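# Put the black marker into the white bowl

## Task

Lift the black marker from the counter and set it down in the white bowl so the whole marker is within the bowl. When done, neither hand may be in contact with the marker. Every storage jar, pepper mill, soap bottle and kitchen timer must still be upright.

## Robot and tools

Robot: two arms, left_arm and right_arm, each ending in a five-jointed dexterous hand. The right arm has a right hand. The left arm has a left hand, which is its mirror image. Base positions in the scene frame: left_arm (-0.041, +0.295, +0.045) m and right_arm (+0.003, -0.333, +0.019) m, each turned slightly about z (quat_wxyz +1.000, 0, 0, -0.022). A camera stand sits behind the arms.

Frames. Scene frame: origin at table-top height, halfway between the nominal bases; +z up, +x outward over the table, +y toward the left arm. Image left and right do not match arm names. Reported hand positions (metres), orientations (quat_wxyz), Hand targets and wrist-camera poses are in each arm's own base frame. Fixed cameras and the table use the scene frame. Commanded offsets use the axes of the current Hand target. Hand point axes: +z runs along the straight fingers toward the tips; +y points out of the palm face; +x crosses the palm away from the thumb on the right hand and toward the thumb on the left hand. The hand point sits just beyond the index and middle knuckles. Straight fingertips reach about 0.139 m past the knuckles (knuckles at z = -0.017). A rigid mast on the palm side of the wrist (right hand x +0.05 to +0.10, z -0.16 to -0.11, up to y +0.06; x sign flipped on the left hand) can strike objects. Fingertips have rubber caps.

execute_actions(actions, cameras). actions is a list of actions. Each action is a table of 1 to 15 rows, one row per 1/30 s step. If a table has fewer than 15 rows, its last row is repeated. Every row is a single flat list of 48 numbers, each in [-1, 1], covering both arms even when only one moves. The order is:
1-6: left arm dx, dy, dz, rx, ry, rz.
7-22: left hand motor goals.
23-24: left current_limit, speed.
25-30: right arm dx, dy, dz, rx, ry, rz.
31-46: right hand motor goals.
47-48: right current_limit, speed.
Pose numbers are offsets, not poses. Each is measured from that arm's Hand target at the start of the action, along that target's axes. Every row in an action counts from the same start, so rows do not add together. The next action starts from the new Hand target, so sending the same offset again moves the arm further. Scale: 1.0 = 0.6 m of translation or 180 degrees of rotation. rx, ry, rz form one rotation vector. All zeros asks the arm to hold or re-reach its current target.

Hand motor goals are absolute, not offsets. Each is a position between that hinge's two stops. Order: index_mcp, index_abd, index_pip, index_dip, middle_mcp, middle_abd, middle_pip, middle_dip, ring_mcp, ring_abd, ring_pip, ring_dip, thumb_cmc, thumb_axl, thumb_mcp, thumb_ipl. Each bracket gives (degrees at +1, degrees at -1; value when straight):
- Finger _mcp (-18, +128; +0.75), _pip (-29, +108; +0.58), _dip (-21, +117; +0.70): moving toward -1 curls the finger toward the palm.
- _abd (-60, +60; 0.00): moving toward -1 swings the finger away from the thumb.
- thumb_cmc (-20, +120; +0.71): toward -1 swings the thumb in front of the palm.
- thumb_axl (-27, +140; +0.68): rolls the thumb about its own line.
- thumb_mcp (-69, +109; +0.23) and thumb_ipl (-77, +108; +0.17) bend the thumb.
A 0 is a real goal, not 'no change'. To leave a hand as it is, copy back its hand_goal, hand_current_limit and hand_speed.

current_limit maps -1..+1 to 0..550 mA, with a floor of 11 mA. Very low values may not lift a finger. speed sets hinge rate as (speed+1)/2 of 8.5 rad/s. Start values are +0.4 and -0.6. A finger presses only while its goal lies past the object's surface; the further past, the harder it presses, up to the limit.

cameras: a list of names (cam_high, cam_left_wrist, cam_right_wrist), ["all"] or []. If omitted, you get all images for an empty actions list and none otherwise. An unknown name invalidates the call. An empty actions list returns the state and images without moving.

zoom_image(camera, region): region is [x0, y0, x1, y1] in image pixels, origin at top-left, at most 504 by 504. All images are 896x504. Only cameras in the latest image set can be zoomed.

finished_scene(scene): give the current scene number. This ends the scene permanently, and the goal must then hold with no help from the robot.

Result lines:
- end_effector_position and end_effector_quat_wxyz: may be a few cm off.
- Hand target: the last commanded pose, after the controller limits rotation to within 40 degrees of the measured orientation.
- Joint positions, velocities and torques: velocities are omitted when all are within noise; torques include the arm's own weight.
- hand_goal, hand_measured, hand_current_ma (positive means pushing toward -1), and hand_state: moving, goal, blocked, or overload.
- Motor temperatures, plus MOTOR HOT and OVER-TEMPERATURE FAULT lines when they apply.
The hand often stops short of its target and sags lower, especially when loaded. A second action, even all zeros, sends it on. If a gap remains, command the missing distance, and aim a little high. Tiny moves may not start. To release a push, command the target back past the hand point.

Calibration for cam_high, intrinsics and extrinsics as given: K fx=fy=503.241, cx=449.841, cy=250.909; position (0.641, -0.620, 1.074) in the scene frame. Wrist-camera poses come from joint readings and may lag during motion.

Avoid:
- Dropping the marker from a height or releasing it while it is moving.
- Slamming or pressing hard on the table or other fixed items.
- Knocking over the jar, mill, soap bottle or timer, or pushing anything off the work area.
- Any contact or squeeze between the two hands.
- Current at or above 495 mA for 5 s: the motor shuts off for 10 s.
- Long reaches or holds that heat motors. At 100 °C the arm goes limp and falls.
- Arm stops. While an arm is stopped, new hand commands are lost.
Occasionally a loose object gets nudged by itself.

Each tool is called after "Emit:" in YAML: its name, and indented under it one key for each argument.

## Session

Emit:
execute_actions:
  actions: []

Scene clock: 0.00 s.
left_arm: end_effector_position=(+0.1921, -0.3133, +0.1561) hand_goal=(+0.754, +0.000, +0.576, +0.696, +0.754, +0.000, +0.576, +0.696, +0.754, +0.000, +0.576, +0.696, +0.714, +0.678, +0.226, +0.168) hand_measured=(+0.754, +0.000, +0.576, +0.696, +0.754, +0.000, +0.576, +0.696, +0.754, +0.000, +0.576, +0.696, +0.714, +0.678, +0.226, +0.168) hand_current_ma=(+0, +0, +0, +0, +0, +0, +0, +0, +0, +0, +0, +0, +0, +0, +0, +0) hand_state=(goal, goal, goal, goal, goal, goal, goal, goal, goal, goal, goal, goal, goal, goal, goal, goal) hand_current_limit=0.40 hand_speed=-0.60 end_effector_quat_wxyz=(+0.177, +0.969, +0.161, +0.056) | right_arm: end_effector_position=(+0.3536, +0.2007, +0.1529) hand_goal=(+0.754, +0.000, +0.576, +0.696, +0.754, +0.000, +0.576, +0.696, +0.754, +0.000, +0.576, +0.696, +0.714, +0.678, +0.226, +0.168) hand_measured=(+0.754, +0.000, +0.576, +0.696, +0.754, +0.000, +0.576, +0.696, +0.754, +0.000, +0.576, +0.696, +0.714, +0.678, +0.226, +0.168) hand_current_ma=(+0, +0, +0, +0, +0, +0, +0, +0, +0, +0, +0, +0, +0, +0, +0, +0) hand_state=(goal, goal, goal, goal, goal, goal, goal, goal, goal, goal, goal, goal, goal, goal, goal, goal) hand_current_limit=0.40 hand_speed=-0.60 end_effector_quat_wxyz=(+0.185, +0.055, +0.981, -0.013)
Joint positions: left_arm=[-1.014 0.87 0.58 -0.909 0.032 0.222] | right_arm=[0.454 1.08 0.762 -0.935 0.201 -1.037]
Joint velocities: within noise
Joint torques (N m): no reading
Motor temperatures (°C): left_arm=[32 33 35 35 34 31] | right_arm=[33 35 31 33 31 33]
Heat: left arm: hottest elbow 35 °C; right arm: hottest shoulder 35 °C.
Hand target: left_arm +0.1963, -0.3224, +0.1743; +0.194, +0.966, +0.157, +0.064 | right_arm +0.3641, +0.2031, +0.1684; +0.201, +0.061, +0.978, -0.006

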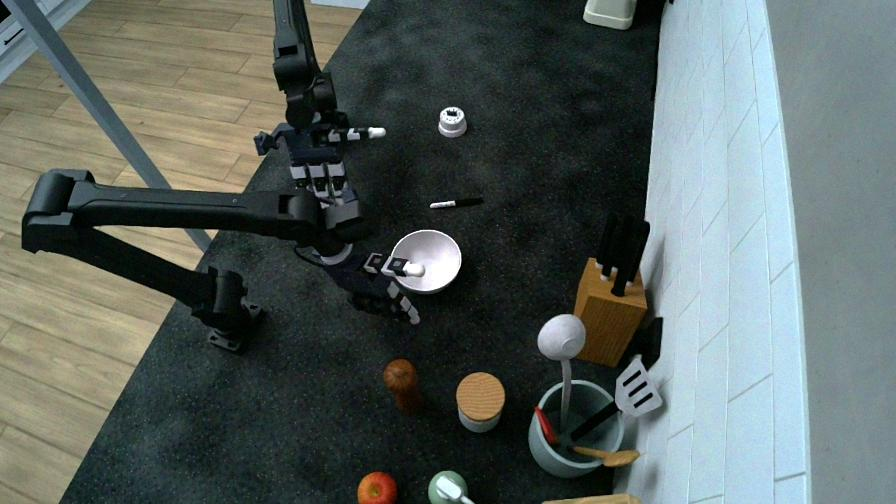

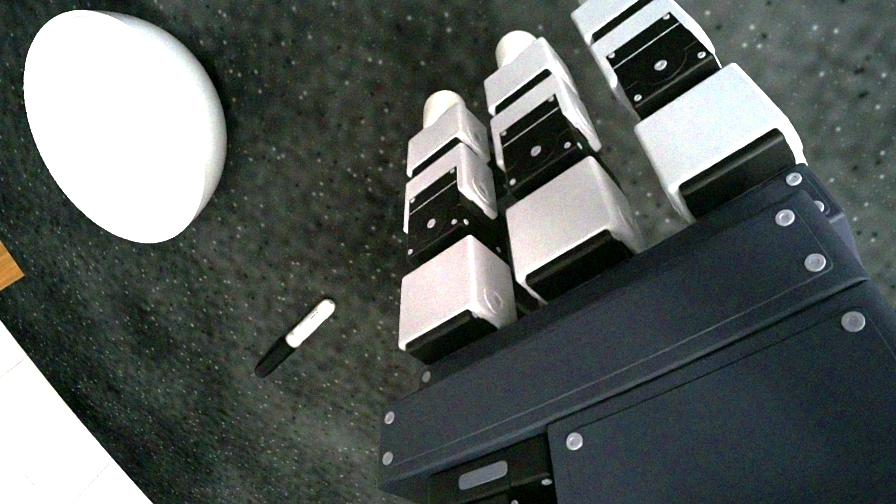

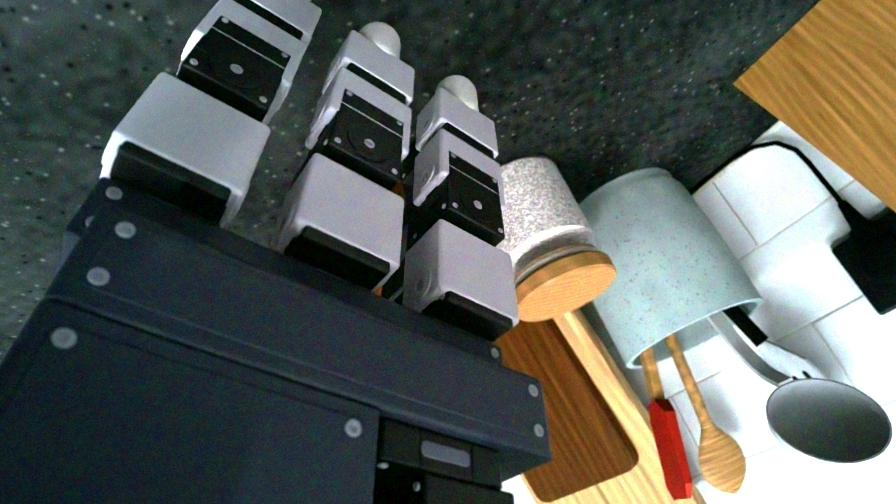

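Emit:
execute_actions:
  actions:
    - [[0.08,-0.15,-0.1,0,0,0,0.754,0,0.576,0.696,0.754,0,0.576,0.696,0.754,0,0.576,0.696,0.714,0.678,0.226,0.168,0.4,-0.6,0,0,-0.1,0,0,0,0.754,0,0.576,0.696,0.754,0,0.576,0.696,0.754,0,0.576,0.696,0.714,0.678,0.226,0.168,0.4,-0.6]]
    - [[0.08,-0.15,-0.1,0,0,0,0.754,0,0.576,0.696,0.754,0,0.576,0.696,0.754,0,0.576,0.696,0.714,0.678,0.226,0.168,0.4,-0.6,0,0,-0.1,0,0,0,0.754,0,0.576,0.696,0.754,0,0.576,0.696,0.754,0,0.576,0.696,0.714,0.678,0.226,0.168,0.4,-0.6]]
    - [[0.08,-0.15,-0.1,0,0,0,0.754,0,0.576,0.696,0.754,0,0.576,0.696,0.754,0,0.576,0.696,0.714,0.678,0.226,0.168,0.4,-0.6,0,0,0,0,0,0.15,0.754,0,0.576,0.696,0.754,0,0.576,0.696,0.754,0,0.576,0.696,0.714,0.678,0.226,0.168,0.4,-0.6]]
  cameras: ["cam_high"]

Scene clock: 329.80 s.
left_arm: end_effector_position=(+0.2160, +0.0206, +0.2222) hand_goal=(+0.754, +0.000, +0.576, +0.696, +0.754, +0.000, +0.576, +0.696, +0.754, +0.000, +0.576, +0.696, +0.714, +0.678, +0.226, +0.168) hand_measured=(+0.756, +0.000, +0.576, +0.696, +0.756, +0.000, +0.576, +0.696, +0.756, +0.000, +0.576, +0.696, +0.716, +0.678, +0.222, +0.168) hand_current_ma=(+3, +0, +1, +0, +3, +0, +1, +0, +3, -1, +1, +0, +4, -1, -8, +0) hand_state=(goal, goal, goal, goal, goal, goal, goal, goal, goal, goal, goal, goal, goal, goal, goal, goal) hand_current_limit=0.40 hand_speed=-0.60 end_effector_quat_wxyz=(+0.189, +0.962, +0.188, +0.050) | right_arm: end_effector_position=(+0.3174, +0.2056, +0.2802) hand_goal=(+0.754, +0.000, +0.576, +0.696, +0.754, +0.000, +0.576, +0.696, +0.754, +0.000, +0.576, +0.696, +0.714, +0.678, +0.226, +0.168) hand_measured=(+0.754, +0.000, +0.576, +0.696, +0.754, +0.000, +0.576, +0.696, +0.754, +0.000, +0.576, +0.696, +0.714, +0.678, +0.222, +0.168) hand_current_ma=(+0, +0, +0, +0, +0, +0, +0, +0, +0, +0, +0, +0, +0, +0, +0, +0) hand_state=(goal, goal, goal, goal, goal, goal, goal, goal, goal, goal, goal, goal, goal, goal, goal, goal) hand_current_limit=0.40 hand_speed=-0.60 end_effector_quat_wxyz=(+0.199, +0.282, +0.937, +0.048)
Joint positions: left_arm=[0.816 0.873 0.763 -1.609 0.367 2.029] | right_arm=[0.68 0.89 0.935 -1.303 0.272 -0.349]
Joint torques (N m): left_arm=[0.67 -0.62 10.26 -0.4 0.67 0.27] | right_arm=[1.2 -3.55 9.39 0.06 0.39 0.15]
Motor temperatures (°C): left_arm=[31 33 50 34 33 30] | right_arm=[33 35 41 32 31 31]
Heat: left arm: hottest elbow 50 °C; right arm: hottest elbow 41 °C.
Hand target: left_arm +0.2235, +0.0251, +0.2416; +0.194, +0.966, +0.157, +0.064 | right_arm +0.3169, +0.2074, +0.2787; +0.197, +0.287, +0.936, +0.041
Off the commanded pose: left_arm 0.021 m, 4 deg | right_arm 0.002 m, 1 deg.
Images, in order (width x height): cam_high 896x504.

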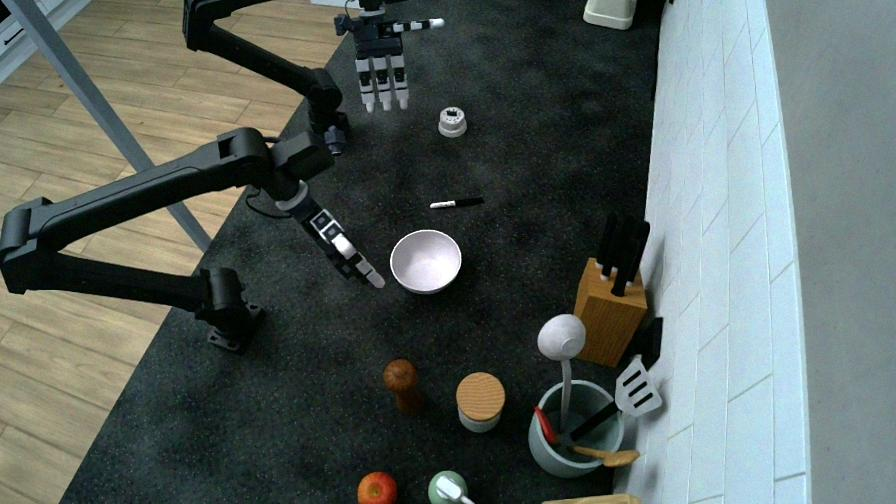

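Emit:
execute_actions:
  actions:
    - [[0,0,0,0,0,0,0.754,0,0.576,0.696,0.754,0,0.576,0.696,0.754,0,0.576,0.696,0.714,0.678,0.226,0.168,0.4,-0.6,0,0,0,0,0,0.2,0.754,0,0.576,0.696,0.754,0,0.576,0.696,0.754,0,0.576,0.696,0.714,0.678,0.226,0.168,0.4,-0.6]]
    - [[0,0,0,0,0,0,0.754,0,0.576,0.696,0.754,0,0.576,0.696,0.754,0,0.576,0.696,0.714,0.678,0.226,0.168,0.4,-0.6,0,0,0,0,0,0.2,0.754,0,0.576,0.696,0.754,0,0.576,0.696,0.754,0,0.576,0.696,0.714,0.678,0.226,0.168,0.4,-0.6]]
    - [[0,0,0,0,0,0,0.754,0,0.576,0.696,0.754,0,0.576,0.696,0.754,0,0.576,0.696,0.714,0.678,0.226,0.168,0.4,-0.6,0,0,0,0,0,0.2,0.754,0,0.576,0.696,0.754,0,0.576,0.696,0.754,0,0.576,0.696,0.714,0.678,0.226,0.168,0.4,-0.6]]

Scene clock: 344.43 s.
left_arm: end_effector_position=(+0.2165, +0.0204, +0.2229) hand_goal=(+0.754, +0.000, +0.576, +0.696, +0.754, +0.000, +0.576, +0.696, +0.754, +0.000, +0.576, +0.696, +0.714, +0.678, +0.226, +0.168) hand_measured=(+0.756, +0.000, +0.576, +0.696, +0.756, +0.000, +0.576, +0.696, +0.756, +0.000, +0.576, +0.696, +0.716, +0.678, +0.222, +0.168) hand_current_ma=(+3, +0, +1, +0, +3, +0, +1, +0, +3, -1, +1, +0, +4, -1, -8, +0) hand_state=(goal, goal, goal, goal, goal, goal, goal, goal, goal, goal, goal, goal, goal, goal, goal, goal) hand_current_limit=0.40 hand_speed=-0.60 end_effector_quat_wxyz=(+0.200, +0.964, +0.169, +0.048) | right_arm: end_effector_position=(+0.3043, +0.2023, +0.2594) hand_goal=(+0.754, +0.000, +0.576, +0.696, +0.754, +0.000, +0.576, +0.696, +0.754, +0.000, +0.576, +0.696, +0.714, +0.678, +0.226, +0.168) hand_measured=(+0.756, +0.000, +0.576, +0.696, +0.754, +0.000, +0.576, +0.696, +0.756, +0.000, +0.576, +0.696, +0.716, +0.678, +0.222, +0.168) hand_current_ma=(+0, +0, +0, +0, +0, +0, +0, +0, +0, +0, +0, +0, +0, +0, +0, +0) hand_state=(goal, goal, goal, goal, goal, goal, goal, goal, goal, goal, goal, goal, goal, goal, goal, goal) hand_current_limit=0.40 hand_speed=-0.60 end_effector_quat_wxyz=(+0.087, +0.922, +0.337, +0.170)
Joint positions: left_arm=[0.818 0.902 0.771 -1.613 0.379 2.075] | right_arm=[0.954 1.234 1.142 -1.289 0.336 1.792]
Joint torques (N m): left_arm=[0.03 -0.56 10.51 -0.58 0.71 0.25] | right_arm=[-1.32 -8.18 13.35 -0.32 0.48 0.13]
Heat: left arm: hottest elbow 52 °C; right arm: hottest elbow 41 °C.
Hand target: left_arm +0.2235, +0.0251, +0.2416; +0.194, +0.966, +0.157, +0.064 | right_arm +0.3169, +0.2074, +0.2787; +0.083, +0.926, +0.318, +0.184
Off the commanded pose: left_arm 0.020 m, 2 deg | right_arm 0.024 m, 3 deg.

Emit:
execute_actions:
  actions:
    - [[0,0,0,0,0,0,0.754,0,0.576,0.696,0.754,0,0.576,0.696,0.754,0,0.576,0.696,0.714,0.678,0.226,0.168,0.4,-0.6,0.09,-0.09,0,0.117,-0.0225,0.0378,0.753,0,-1,0.696,0.753,0,-1,0.696,0.95,0,-1,-0.2,-0.571,0.677,-0.056,0.005,0.4,-0.4]]
    - [[0,0,0,0,0,0,0.754,0,0.576,0.696,0.754,0,0.576,0.696,0.754,0,0.576,0.696,0.714,0.678,0.226,0.168,0.4,-0.6,0.09,-0.084,0.032,0.117,-0.0225,0.0378,0.753,0,-1,0.696,0.753,0,-1,0.696,0.95,0,-1,-0.2,-0.571,0.677,-0.056,0.005,0.4,-0.4]]
    - [[0,0,0,0,0,0,0.754,0,0.576,0.696,0.754,0,0.576,0.696,0.754,0,0.576,0.696,0.714,0.678,0.226,0.168,0.4,-0.6,0,0,0,0.117,-0.0225,0.0378,0.753,0,-1,0.696,0.753,0,-1,0.696,0.95,0,-1,-0.2,-0.571,0.677,-0.056,0.005,0.4,-0.4]]
  cameras: ["all"]

Scene clock: 372.97 s.
left_arm: end_effector_position=(+0.2165, +0.0204, +0.2229) hand_goal=(+0.754, +0.000, +0.576, +0.696, +0.754, +0.000, +0.576, +0.696, +0.754, +0.000, +0.576, +0.696, +0.714, +0.678, +0.226, +0.168) hand_measured=(+0.756, +0.000, +0.576, +0.696, +0.756, +0.000, +0.576, +0.696, +0.756, +0.000, +0.576, +0.696, +0.716, +0.678, +0.222, +0.168) hand_current_ma=(+3, +0, +1, +0, +3, +0, +1, +0, +3, -1, +1, +0, +4, -1, -8, +0) hand_state=(goal, goal, goal, goal, goal, goal, goal, goal, goal, goal, goal, goal, goal, goal, goal, goal) hand_current_limit=0.40 hand_speed=-0.60 end_effector_quat_wxyz=(+0.200, +0.964, +0.169, +0.048) | right_arm: end_effector_position=(+0.3382, +0.3462, +0.2689) hand_goal=(+0.754, +0.000, -1.000, +0.696, +0.754, +0.000, -1.000, +0.696, +0.950, +0.000, -1.000, -0.200, -0.570, +0.678, -0.056, +0.006) hand_measured=(+0.750, +0.000, -0.992, +0.696, +0.752, +0.000, -0.994, +0.696, +0.944, +0.000, -0.994, -0.196, -0.568, +0.678, -0.058, +0.008) hand_current_ma=(+0, +0, +1, +0, +0, +0, +1, +0, -1, +0, +1, +0, +0, +0, +0, +0) hand_state=(goal, goal, goal, goal, goal, goal, goal, goal, goal, goal, goal, goal, goal, goal, goal, goal) hand_current_limit=0.40 hand_speed=-0.40 end_effector_quat_wxyz=(-0.406, +0.890, +0.186, -0.096)
Joint positions: left_arm=[0.818 0.902 0.771 -1.613 0.379 2.075] | right_arm=[0.632 1.57 1.593 -1.375 -0.839 1.889]
Joint torques (N m): left_arm=[-0.09 -0.56 10.45 -0.55 0.64 0.22] | right_arm=[0.38 -14.15 12.46 -0.29 -0.94 0]
Motor temperatures (°C): left_arm=[31 33 55 34 34 30] | right_arm=[33 35 43 32 32 31]
Heat: left arm: hottest elbow 55 °C; right arm: hottest elbow 43 °C.
Hand target: left_arm +0.2235, +0.0251, +0.2416; +0.194, +0.966, +0.157, +0.064 | right_arm +0.3443, +0.3574, +0.2791; -0.412, +0.885, +0.196, -0.091
Off the commanded pose: left_arm 0.020 m, 2 deg | right_arm 0.016 m, 2 deg.
camera_calibration:
cam_left_wrist: T_world_to_cam=[[-0.903129, 0.326855, -0.278431, 0.220164], [0.170444, 0.868098, 0.466214, -0.201872], [0.39409, 0.373594, -0.839715, 0.218273], [0, 0, 0, 1]] pos_world=[0.147225, 0.0217373, 0.338703]
cam_right_wrist: T_world_to_cam=[[-0.5808, -0.695343, -0.423285, 0.583348], [-0.278023, -0.319274, 0.905962, -0.0835097], [-0.765098, 0.643865, -0.00788704, 0.16634], [0, 0, 0, 1]] pos_world=[0.442857, 0.271864, 0.323891]

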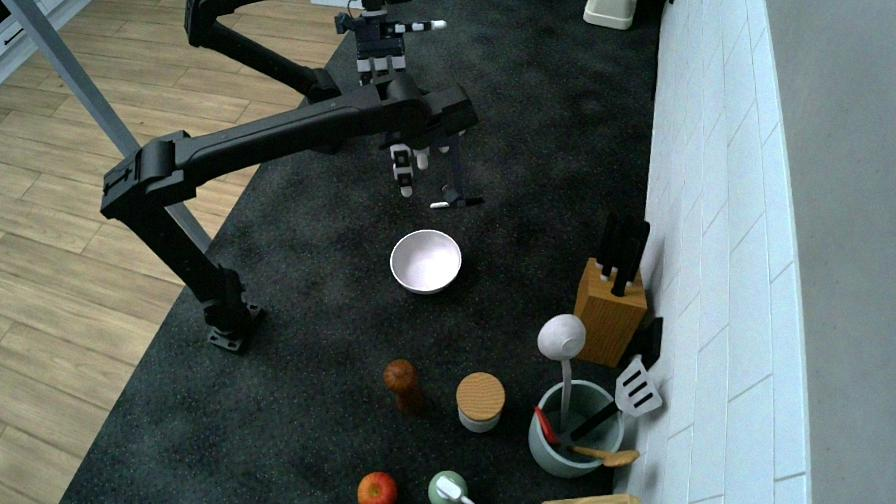

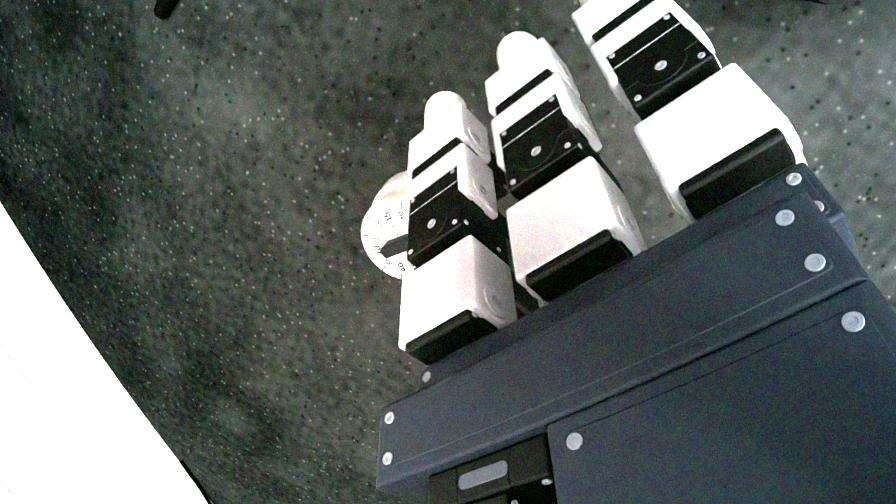

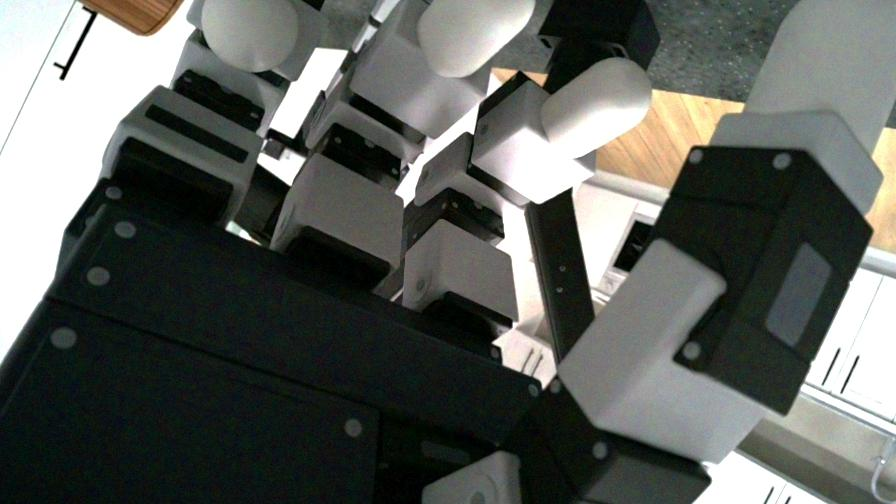

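Emit:
execute_actions:
  actions:
    - [[0,0,0,0,0,0,0.754,0,0.576,0.696,0.754,0,0.576,0.696,0.754,0,0.576,0.696,0.714,0.678,0.226,0.168,0.4,-0.6,0.054,0.024,0.126,0,0,0,0.753,0,-1,0.696,0.753,0,-1,0.696,0.95,0,-1,-0.2,-0.571,0.677,-0.056,0.005,0.4,-0.4]]
    - [[0,0,0,0,0,0,0.754,0,0.576,0.696,0.754,0,0.576,0.696,0.754,0,0.576,0.696,0.714,0.678,0.226,0.168,0.4,-0.6,0.054,0.024,0.126,0,0,0,0.753,0,-1,0.696,0.753,0,-1,0.696,0.95,0,-1,-0.2,-0.571,0.677,-0.056,0.005,0.4,-0.4]]
    - [[0,0,0,0,0,0,0.754,0,0.576,0.696,0.754,0,0.576,0.696,0.754,0,0.576,0.696,0.714,0.678,0.226,0.168,0.4,-0.6,0.054,0.024,0.126,0,0,0,0.753,0,-1,0.696,0.753,0,-1,0.696,0.95,0,-1,-0.2,-0.571,0.677,-0.056,0.005,0.4,-0.4]]
  cameras: ["all"]

Scene clock: 401.53 s.
left_arm: end_effector_position=(+0.2165, +0.0204, +0.2229) hand_goal=(+0.754, +0.000, +0.576, +0.696, +0.754, +0.000, +0.576, +0.696, +0.754, +0.000, +0.576, +0.696, +0.714, +0.678, +0.226, +0.168) hand_measured=(+0.756, +0.000, +0.576, +0.696, +0.756, +0.000, +0.576, +0.696, +0.756, +0.000, +0.576, +0.696, +0.716, +0.678, +0.222, +0.168) hand_current_ma=(+3, +0, +1, +0, +3, +0, +1, +0, +3, -1, +1, +0, +4, -1, -8, +0) hand_state=(goal, goal, goal, goal, goal, goal, goal, goal, goal, goal, goal, goal, goal, goal, goal, goal) hand_current_limit=0.40 hand_speed=-0.60 end_effector_quat_wxyz=(+0.200, +0.964, +0.169, +0.048) | right_arm: end_effector_position=(+0.3613, +0.5098, +0.0811) hand_goal=(+0.754, +0.000, -1.000, +0.696, +0.754, +0.000, -1.000, +0.696, +0.950, +0.000, -1.000, -0.200, -0.570, +0.678, -0.056, +0.006) hand_measured=(+0.750, +0.000, -0.994, +0.696, +0.752, +0.000, -0.994, +0.696, +0.944, +0.000, -0.994, -0.196, -0.568, +0.678, -0.058, +0.008) hand_current_ma=(+0, +0, +1, +0, +0, +0, +1, +0, -1, +0, +0, +0, +0, +0, +0, +0) hand_state=(goal, goal, goal, goal, goal, goal, goal, goal, goal, goal, goal, goal, goal, goal, goal, goal) hand_current_limit=0.40 hand_speed=-0.40 end_effector_quat_wxyz=(-0.395, +0.888, +0.205, -0.116)
Joint positions: left_arm=[0.818 0.902 0.771 -1.613 0.379 2.075] | right_arm=[0.827 1.985 1.662 -0.912 -0.794 2.085]
Joint torques (N m): left_arm=[-0.32 0.09 10.39 -0.81 0.66 0.19] | right_arm=[0.44 -22.48 12.63 0.79 -0.63 0.17]
Motor temperatures (°C): left_arm=[31 33 56 33 34 30] | right_arm=[33 37 47 32 32 31]
Heat: left arm: hottest elbow 56 °C; right arm: hottest elbow 47 °C.
Hand target: left_arm +0.2235, +0.0251, +0.2416; +0.194, +0.966, +0.157, +0.064 | right_arm +0.3708, +0.5305, +0.1000; -0.412, +0.885, +0.196, -0.091
Off the commanded pose: left_arm 0.020 m, 2 deg | right_arm 0.030 m, 4 deg.
joint sent to its limit (right arm) — joint 6 (wrist roll), upper limit. The joint targets are off in position, not in orientation.
camera_calibration:
cam_left_wrist: T_world_to_cam=[[-0.903129, 0.326855, -0.278431, 0.220164], [0.170444, 0.868098, 0.466214, -0.201872], [0.39409, 0.373594, -0.839715, 0.218273], [0, 0, 0, 1]] pos_world=[0.147225, 0.0217373, 0.338703]
cam_right_wrist: T_world_to_cam=[[-0.54916, -0.734653, -0.398383, 0.637665], [-0.246463, -0.313126, 0.917174, 0.12981], [-0.798548, 0.601862, -0.00910832, 0.110724], [0, 0, 0, 1]] pos_world=[0.470591, 0.442469, 0.135985]

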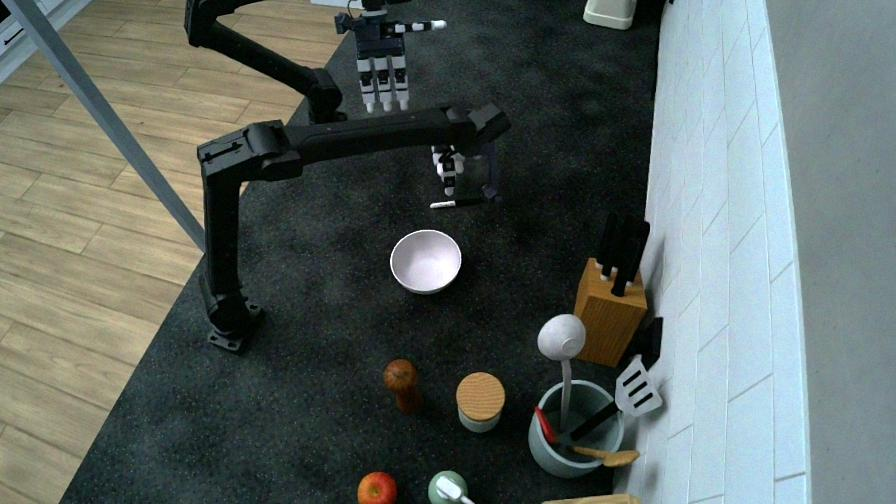

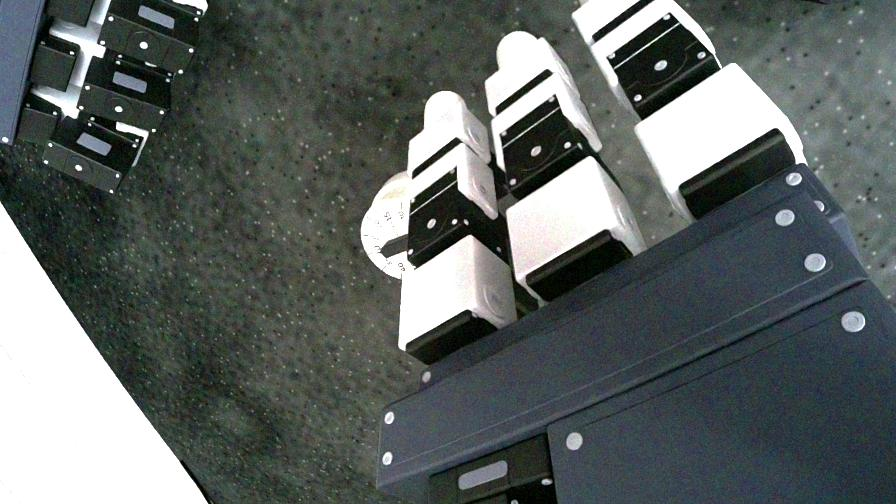

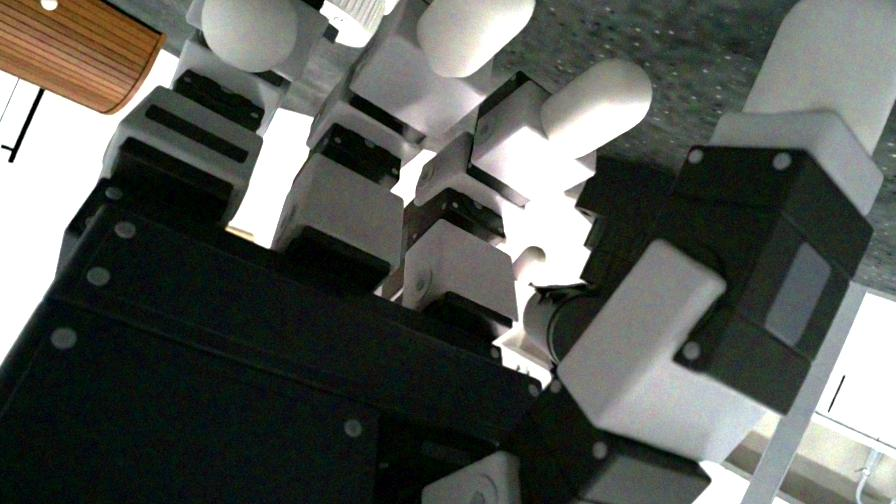

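Emit:
zoom_image:
  camera: "cam_high"
  region: [380, 90, 540, 220]

Emit:
zoom_image:
  camera: "cam_right_wrist"
  region: [392, 0, 896, 300]

Scaled by 3.150 from the camera's 896x504 image, which has a finer 1280x720 frame.

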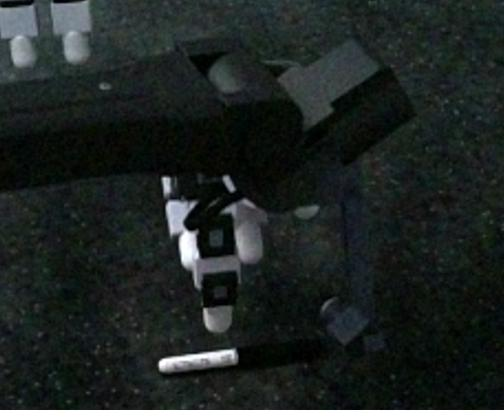

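Scaled by 1.000.

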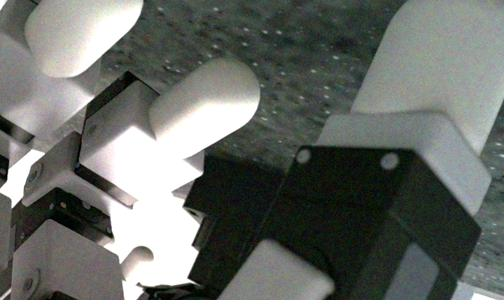

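Emit:
execute_actions:
  actions:
    - [[0,0,0,0,0,0,0.754,0,0.576,0.696,0.754,0,0.576,0.696,0.754,0,0.576,0.696,0.714,0.678,0.226,0.168,0.4,-0.6,0.03,0.042,0.067,0,0,0,0.753,0,-1,0.696,0.753,0,-1,0.696,0.95,0,-1,-0.2,-0.571,0.677,-0.056,0.005,0.4,-0.4]]
  cameras: ["cam_high","cam_right_wrist"]

Emit:
zoom_image:
  camera: "cam_high"
  region: [380, 90, 540, 220]

Scene clock: 435.43 s.
left_arm: end_effector_position=(+0.2165, +0.0204, +0.2229) hand_goal=(+0.754, +0.000, +0.576, +0.696, +0.754, +0.000, +0.576, +0.696, +0.754, +0.000, +0.576, +0.696, +0.714, +0.678, +0.226, +0.168) hand_measured=(+0.756, +0.000, +0.576, +0.696, +0.756, +0.000, +0.576, +0.696, +0.756, +0.000, +0.576, +0.696, +0.716, +0.678, +0.222, +0.168) hand_current_ma=(+3, +0, +1, +0, +3, +0, +1, +0, +3, -1, +1, +0, +4, -1, -8, +0) hand_state=(goal, goal, goal, goal, goal, goal, goal, goal, goal, goal, goal, goal, goal, goal, goal, goal) hand_current_limit=0.40 hand_speed=-0.60 end_effector_quat_wxyz=(+0.200, +0.964, +0.169, +0.048) | right_arm: end_effector_position=(+0.3760, +0.5255, +0.0429) hand_goal=(+0.754, +0.000, -1.000, +0.696, +0.754, +0.000, -1.000, +0.696, +0.950, +0.000, -1.000, -0.200, -0.570, +0.678, -0.056, +0.006) hand_measured=(+0.750, +0.000, -0.994, +0.696, +0.752, +0.000, -0.994, +0.696, +0.944, +0.000, -0.994, -0.196, -0.568, +0.678, -0.058, +0.008) hand_current_ma=(+0, +0, +1, +0, +0, +0, +1, +0, -1, +0, +0, +0, +0, +0, +0, +0) hand_state=(goal, goal, goal, goal, goal, goal, goal, goal, goal, goal, goal, goal, goal, goal, goal, goal) hand_current_limit=0.40 hand_speed=-0.40 end_effector_quat_wxyz=(-0.395, +0.888, +0.205, -0.114)
Joint positions: left_arm=[0.818 0.902 0.771 -1.613 0.379 2.075] | right_arm=[0.827 2.073 1.699 -0.857 -0.793 2.087]
Joint torques (N m): left_arm=[0.09 0.03 10.65 -0.64 0.63 0.24] | right_arm=[1.14 -22.48 12.7 0.96 -0.63 0.16]
Motor temperatures (°C): left_arm=[31 33 57 33 34 30] | right_arm=[33 40 47 32 32 30]
Heat: left arm: hottest elbow 57 °C; right arm: hottest elbow 47 °C.
Hand target: left_arm +0.2235, +0.0251, +0.2416; +0.194, +0.966, +0.157, +0.064 | right_arm +0.3809, +0.5513, +0.0548; -0.412, +0.885, +0.196, -0.091
Off the commanded pose: left_arm 0.020 m, 2 deg | right_arm 0.029 m, 3 deg.
joint sent to its limit (right arm) — joint 6 (wrist roll), upper limit. The joint targets are off in position and orientation.
camera_calibration:
cam_right_wrist: T_world_to_cam=[[-0.549001, -0.733083, -0.401482, 0.641299], [-0.249806, -0.314475, 0.915807, 0.175306], [-0.797618, 0.603071, -0.0104811, 0.111743], [0, 0, 0, 1]] pos_world=[0.484994, 0.457866, 0.0980947]
Images, in order (width x height): cam_high 896x504, cam_right_wrist 896x504.

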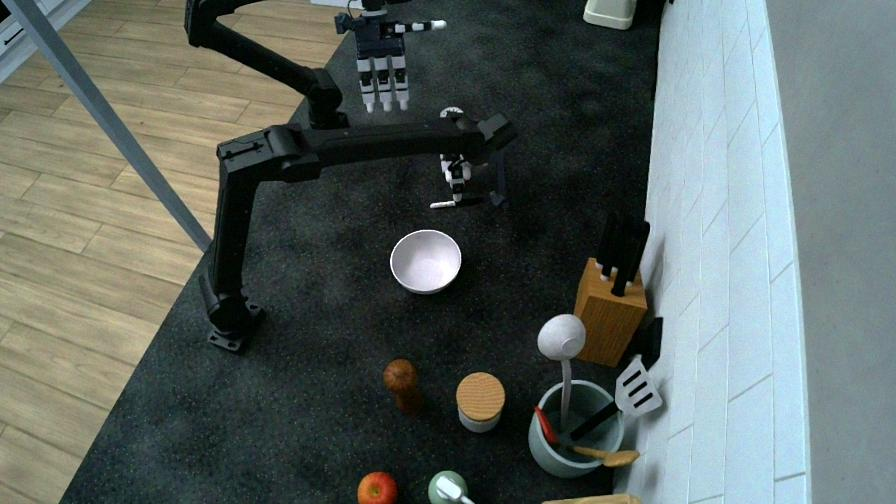

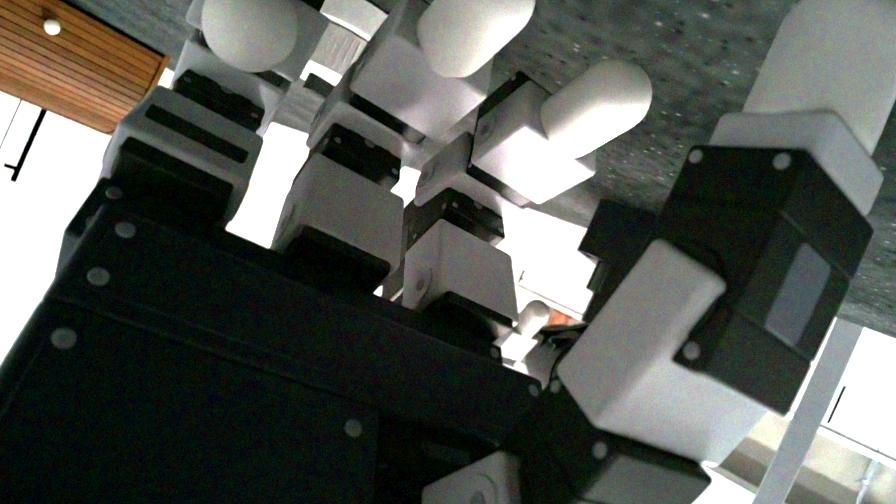

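Scaled by 3.150 from the camera's 896x504 image, which has a finer 1280x720 frame.

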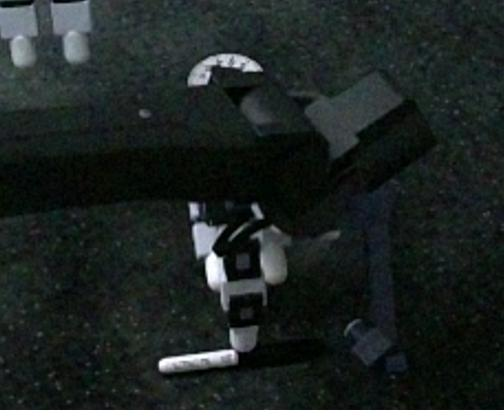

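Emit:
execute_actions:
  actions:
    - [[0,0,0,0,0,0,0.754,0,0.576,0.696,0.754,0,0.576,0.696,0.754,0,0.576,0.696,0.714,0.678,0.226,0.168,0.4,-0.6,0,0.038,0.032,0,0,0,0.753,0,-1,0.696,0.753,0,-1,0.696,0.95,0,-1,-0.2,-0.571,0.677,-0.056,0.005,0.4,-0.4]]
  cameras: ["cam_high","cam_right_wrist"]

Emit:
zoom_image:
  camera: "cam_high"
  region: [400, 140, 520, 230]

Scene clock: 449.60 s.
left_arm: end_effector_position=(+0.2165, +0.0204, +0.2229) hand_goal=(+0.754, +0.000, +0.576, +0.696, +0.754, +0.000, +0.576, +0.696, +0.754, +0.000, +0.576, +0.696, +0.714, +0.678, +0.226, +0.168) hand_measured=(+0.756, +0.000, +0.576, +0.696, +0.756, +0.000, +0.576, +0.696, +0.756, +0.000, +0.576, +0.696, +0.716, +0.678, +0.222, +0.168) hand_current_ma=(+3, +0, +1, +0, +3, +0, +1, +0, +3, -1, +1, +0, +4, -1, -8, +0) hand_state=(goal, goal, goal, goal, goal, goal, goal, goal, goal, goal, goal, goal, goal, goal, goal, goal) hand_current_limit=0.40 hand_speed=-0.60 end_effector_quat_wxyz=(+0.200, +0.964, +0.169, +0.048) | right_arm: end_effector_position=(+0.3845, +0.5343, +0.0319) hand_goal=(+0.754, +0.000, -1.000, +0.696, +0.754, +0.000, -1.000, +0.696, +0.950, +0.000, -1.000, -0.200, -0.570, +0.678, -0.056, +0.006) hand_measured=(+0.750, +0.000, -0.994, +0.696, +0.752, +0.000, -0.994, +0.696, +0.944, +0.000, -0.994, -0.196, -0.568, +0.678, -0.058, +0.008) hand_current_ma=(+0, +0, +1, +0, +0, +0, +1, +0, -1, +0, +0, +0, +0, +0, +0, +0) hand_state=(goal, goal, goal, goal, goal, goal, goal, goal, goal, goal, goal, goal, goal, goal, goal, goal) hand_current_limit=0.40 hand_speed=-0.40 end_effector_quat_wxyz=(-0.404, +0.884, +0.212, -0.100)
Joint positions: left_arm=[0.818 0.902 0.771 -1.613 0.379 2.075] | right_arm=[0.827 2.093 1.699 -0.8 -0.791 2.087]
Joint torques (N m): left_arm=[-0.26 -0.62 10.5 -0.32 0.73 0.26] | right_arm=[1.2 -21.77 10.3 1.16 -0.56 0.15]
Motor temperatures (°C): left_arm=[31 33 57 33 35 30] | right_arm=[33 39 45 32 32 30]
Heat: left arm: hottest elbow 57 °C; right arm: hottest elbow 45 °C.
Hand target: left_arm +0.2235, +0.0251, +0.2416; +0.194, +0.966, +0.157, +0.064 | right_arm +0.3809, +0.5513, +0.0250; -0.412, +0.885, +0.196, -0.091
Off the commanded pose: left_arm 0.020 m, 2 deg | right_arm 0.019 m, 2 deg.
joint sent to its limit (right arm) — joint 6 (wrist roll), upper limit. The joint targets are off in position and orientation.
camera_calibration:
cam_right_wrist: T_world_to_cam=[[-0.538539, -0.721852, -0.434632, 0.638954], [-0.273639, -0.338033, 0.900475, 0.212566], [-0.79693, 0.603873, -0.0154827, 0.112539], [0, 0, 0, 1]] pos_world=[0.491954, 0.465125, 0.0880418]
Images, in order (width x height): cam_high 896x504, cam_right_wrist 896x504.

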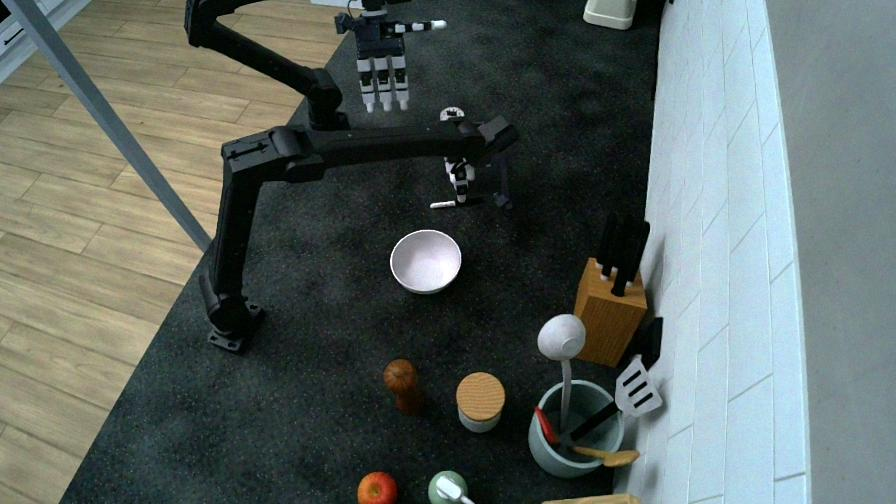

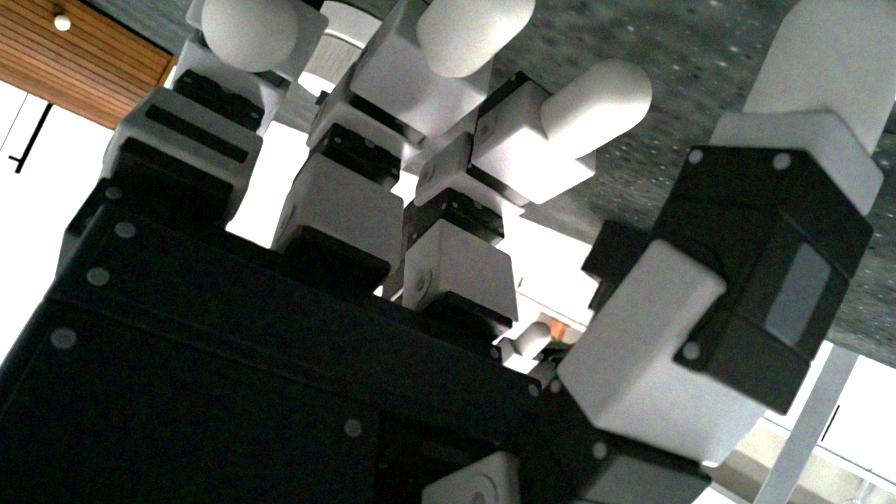

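Scaled by 4.200 from the camera's 896x504 image, which has a finer 1280x720 frame.

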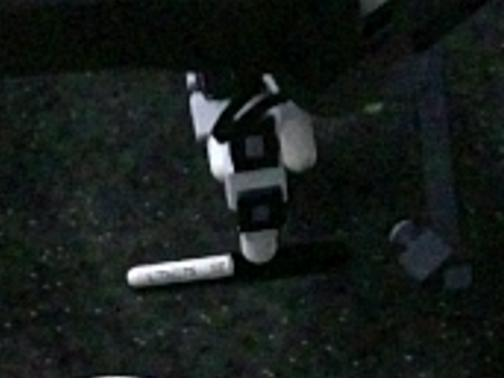

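Emit:
execute_actions:
  actions:
    - [[0,0,0,0,0,0,0.754,0,0.576,0.696,0.754,0,0.576,0.696,0.754,0,0.576,0.696,0.714,0.678,0.226,0.168,0.4,-0.6,-0.005,0,-0.002,0,-0.0255,-0.0214,0.753,0,-1,0.696,0.753,0,-1,0.696,0.95,0,-1,-0.2,-0.571,0.677,-0.056,0.005,0.4,-0.4]]
  cameras: ["cam_high","cam_right_wrist"]

Emit:
zoom_image:
  camera: "cam_high"
  region: [400, 140, 520, 230]

Scene clock: 488.87 s.
left_arm: end_effector_position=(+0.2165, +0.0204, +0.2229) hand_goal=(+0.754, +0.000, +0.576, +0.696, +0.754, +0.000, +0.576, +0.696, +0.754, +0.000, +0.576, +0.696, +0.714, +0.678, +0.226, +0.168) hand_measured=(+0.756, +0.000, +0.576, +0.696, +0.756, +0.000, +0.576, +0.696, +0.756, +0.000, +0.576, +0.696, +0.716, +0.678, +0.222, +0.168) hand_current_ma=(+3, +0, +1, +0, +3, +0, +1, +0, +3, -1, +1, +0, +4, -1, -8, +0) hand_state=(goal, goal, goal, goal, goal, goal, goal, goal, goal, goal, goal, goal, goal, goal, goal, goal) hand_current_limit=0.40 hand_speed=-0.60 end_effector_quat_wxyz=(+0.200, +0.964, +0.169, +0.048) | right_arm: end_effector_position=(+0.3785, +0.5319, +0.0255) hand_goal=(+0.754, +0.000, -1.000, +0.696, +0.754, +0.000, -1.000, +0.696, +0.950, +0.000, -1.000, -0.200, -0.570, +0.678, -0.056, +0.006) hand_measured=(+0.750, +0.000, -0.994, +0.696, +0.752, +0.000, -0.994, +0.696, +0.944, +0.000, -0.994, -0.196, -0.568, +0.678, -0.058, +0.008) hand_current_ma=(+0, +0, +1, +0, +0, +0, +1, +0, -1, +0, +0, +0, +0, +0, +0, +0) hand_state=(goal, goal, goal, goal, goal, goal, goal, goal, goal, goal, goal, goal, goal, goal, goal, goal) hand_current_limit=0.40 hand_speed=-0.40 end_effector_quat_wxyz=(-0.402, +0.879, +0.231, -0.111)
Joint positions: left_arm=[0.818 0.902 0.771 -1.613 0.379 2.075] | right_arm=[0.83 2.102 1.699 -0.834 -0.81 2.031]
Joint torques (N m): left_arm=[0.38 0.38 10.48 -0.62 0.69 0.22] | right_arm=[1.08 -21.54 12.05 -0.08 -0.91 0]
Motor temperatures (°C): left_arm=[31 33 58 33 35 30] | right_arm=[33 40 43 32 32 30]
Heat: left arm: hottest elbow 58 °C; right arm: hottest elbow 43 °C.
Hand target: left_arm +0.2235, +0.0251, +0.2416; +0.194, +0.966, +0.157, +0.064 | right_arm +0.3786, +0.5492, +0.0258; -0.407, +0.874, +0.242, -0.113
Off the commanded pose: left_arm 0.020 m, 2 deg | right_arm 0.017 m, 2 deg.
camera_calibration:
cam_right_wrist: T_world_to_cam=[[-0.507335, -0.745617, -0.43205, 0.631964], [-0.253396, -0.350122, 0.901779, 0.214568], [-0.823651, 0.566984, -0.0113068, 0.138759], [0, 0, 0, 1]] pos_world=[0.489277, 0.467654, 0.081116]
Images, in order (width x height): cam_high 896x504, cam_right_wrist 896x504.

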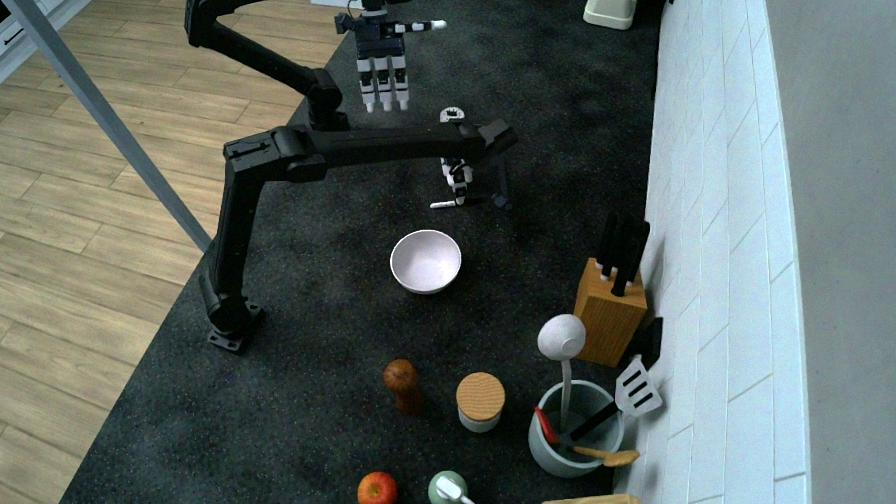

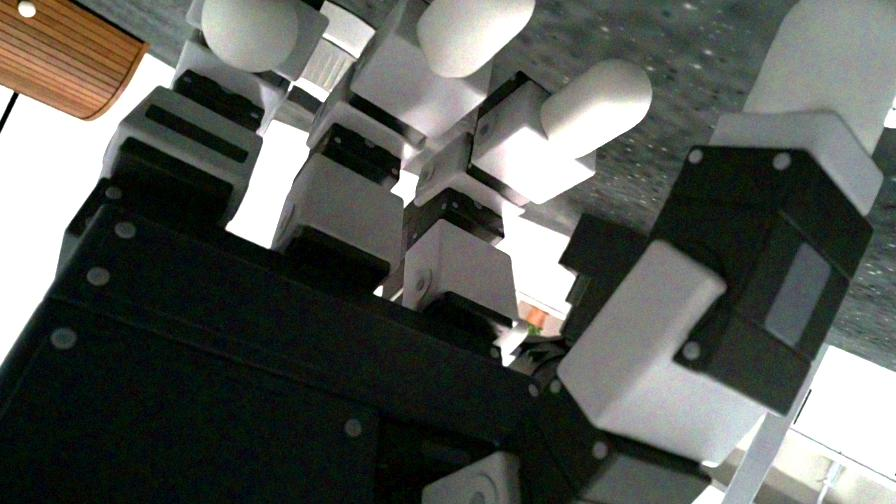

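Scaled by 4.200 from the camera's 896x504 image, which has a finer 1280x720 frame.

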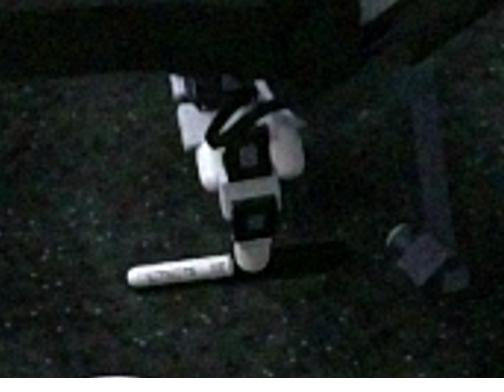

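Emit:
execute_actions:
  actions:
    - [[0,0,0,0,0,0,0.754,0,0.576,0.696,0.754,0,0.576,0.696,0.754,0,0.576,0.696,0.714,0.678,0.226,0.168,0.4,-0.6,-0.0103,0.035,0.0207,0,0,0,0.753,0,-1,0.696,0.753,0,-1,0.696,0.95,0,-1,-0.2,-0.571,0.677,-0.056,0.005,0.4,-0.4]]
  cameras: ["cam_high","cam_right_wrist"]

Emit:
zoom_image:
  camera: "cam_high"
  region: [400, 140, 520, 230]

Scene clock: 511.63 s.
left_arm: end_effector_position=(+0.2165, +0.0204, +0.2229) hand_goal=(+0.754, +0.000, +0.576, +0.696, +0.754, +0.000, +0.576, +0.696, +0.754, +0.000, +0.576, +0.696, +0.714, +0.678, +0.226, +0.168) hand_measured=(+0.756, +0.000, +0.576, +0.696, +0.756, +0.000, +0.576, +0.696, +0.756, +0.000, +0.576, +0.696, +0.716, +0.678, +0.222, +0.168) hand_current_ma=(+3, +0, +1, +0, +3, +0, +1, +0, +3, -1, +1, +0, +4, -1, -8, +0) hand_state=(goal, goal, goal, goal, goal, goal, goal, goal, goal, goal, goal, goal, goal, goal, goal, goal) hand_current_limit=0.40 hand_speed=-0.60 end_effector_quat_wxyz=(+0.200, +0.964, +0.169, +0.048) | right_arm: end_effector_position=(+0.3825, +0.5364, +0.0214) hand_goal=(+0.754, +0.000, -1.000, +0.696, +0.754, +0.000, -1.000, +0.696, +0.950, +0.000, -1.000, -0.200, -0.570, +0.678, -0.056, +0.006) hand_measured=(+0.750, +0.000, -0.994, +0.696, +0.752, +0.000, -0.994, +0.696, +0.944, +0.000, -0.994, -0.196, -0.568, +0.678, -0.058, +0.008) hand_current_ma=(+0, +0, +1, +0, +0, +0, +1, +0, -1, +0, +0, +0, +0, +0, +0, +0) hand_state=(goal, goal, goal, goal, goal, goal, goal, goal, goal, goal, goal, goal, goal, goal, goal, goal) hand_current_limit=0.40 hand_speed=-0.40 end_effector_quat_wxyz=(-0.408, +0.876, +0.237, -0.104)
Joint positions: left_arm=[0.818 0.902 0.771 -1.613 0.379 2.075] | right_arm=[0.83 2.11 1.699 -0.808 -0.811 2.025]
Joint torques (N m): left_arm=[0.38 0.5 10.32 -0.42 0.73 0.26] | right_arm=[0.97 -21.66 7.9 1.07 -0.91 -0.02]
Motor temperatures (°C): left_arm=[31 33 58 33 35 30] | right_arm=[33 42 43 32 32 30]
Heat: left arm: hottest elbow 58 °C; right arm: hottest elbow 43 °C.
Hand target: left_arm +0.2235, +0.0251, +0.2416; +0.194, +0.966, +0.157, +0.064 | right_arm +0.3753, +0.5425, +0.0017; -0.407, +0.874, +0.242, -0.113
Off the commanded pose: left_arm 0.020 m, 2 deg | right_arm 0.022 m, 1 deg.
camera_calibration:
cam_right_wrist: T_world_to_cam=[[-0.497155, -0.740389, -0.452395, 0.629392], [-0.265581, -0.366519, 0.891701, 0.234541], [-0.826017, 0.563461, -0.0144171, 0.142408], [0, 0, 0, 1]] pos_world=[0.492826, 0.471717, 0.0776468]
Images, in order (width x height): cam_high 896x504, cam_right_wrist 896x504.

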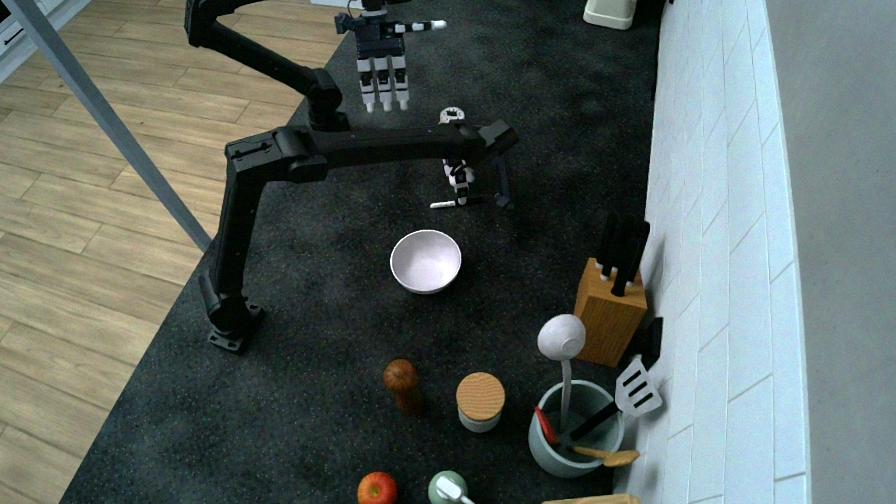

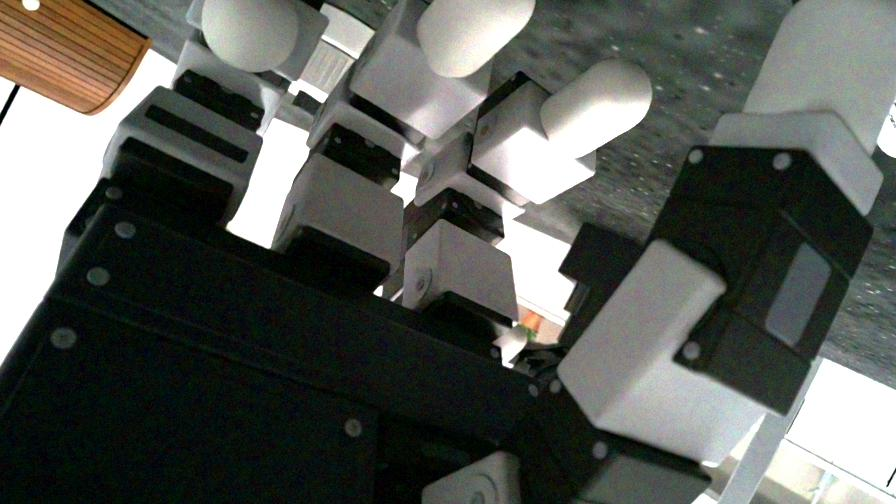

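Scaled by 4.200 from the camera's 896x504 image, which has a finer 1280x720 frame.

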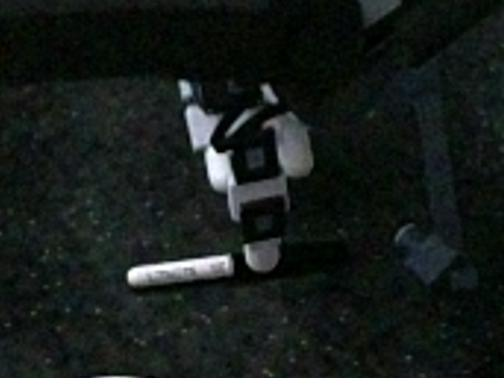

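Emit:
execute_actions:
  actions:
    - [[0,0,0,0,0,0,0.754,0,0.576,0.696,0.754,0,0.576,0.696,0.754,0,0.576,0.696,0.714,0.678,0.226,0.168,0.4,-0.6,0,0,0,0,0,0,0.753,0,-1,0.696,0.753,0,-1,0.696,0.95,0,-1,-0.2,-0.571,0.677,-0.056,0.005,0.4,-0.4]]

Scene clock: 527.13 s.
left_arm: end_effector_position=(+0.2165, +0.0204, +0.2229) hand_goal=(+0.754, +0.000, +0.576, +0.696, +0.754, +0.000, +0.576, +0.696, +0.754, +0.000, +0.576, +0.696, +0.714, +0.678, +0.226, +0.168) hand_measured=(+0.756, +0.000, +0.576, +0.696, +0.756, +0.000, +0.576, +0.696, +0.756, +0.000, +0.576, +0.696, +0.716, +0.678, +0.222, +0.168) hand_current_ma=(+3, +0, +1, +0, +3, +0, +1, +0, +3, -1, +1, +0, +4, -1, -8, +0) hand_state=(goal, goal, goal, goal, goal, goal, goal, goal, goal, goal, goal, goal, goal, goal, goal, goal) hand_current_limit=0.40 hand_speed=-0.60 end_effector_quat_wxyz=(+0.200, +0.964, +0.169, +0.048) | right_arm: end_effector_position=(+0.3825, +0.5364, +0.0214) hand_goal=(+0.754, +0.000, -1.000, +0.696, +0.754, +0.000, -1.000, +0.696, +0.950, +0.000, -1.000, -0.200, -0.570, +0.678, -0.056, +0.006) hand_measured=(+0.750, +0.000, -0.994, +0.696, +0.752, +0.000, -0.994, +0.696, +0.944, +0.000, -0.994, -0.196, -0.568, +0.678, -0.058, +0.008) hand_current_ma=(+0, +0, +1, +0, +0, +0, +1, +0, -1, +0, +0, +0, +0, +0, +0, +0) hand_state=(goal, goal, goal, goal, goal, goal, goal, goal, goal, goal, goal, goal, goal, goal, goal, goal) hand_current_limit=0.40 hand_speed=-0.40 end_effector_quat_wxyz=(-0.408, +0.876, +0.237, -0.104)
Joint positions: left_arm=[0.818 0.902 0.771 -1.613 0.379 2.075] | right_arm=[0.83 2.11 1.699 -0.808 -0.811 2.025]
Joint torques (N m): left_arm=[-0.26 0.09 10.51 -0.47 0.65 0.24] | right_arm=[0.91 -21.54 7.95 1.09 -0.91 0]
Motor temperatures (°C): left_arm=[31 33 59 33 35 30] | right_arm=[32 41 42 32 32 30]
Heat: left arm: hottest elbow 59 °C; right arm: hottest elbow 42 °C.
Hand target: left_arm +0.2235, +0.0251, +0.2416; +0.194, +0.966, +0.157, +0.064 | right_arm +0.3753, +0.5425, +0.0017; -0.407, +0.874, +0.242, -0.113
Off the commanded pose: left_arm 0.020 m, 2 deg | right_arm 0.022 m, 1 deg.


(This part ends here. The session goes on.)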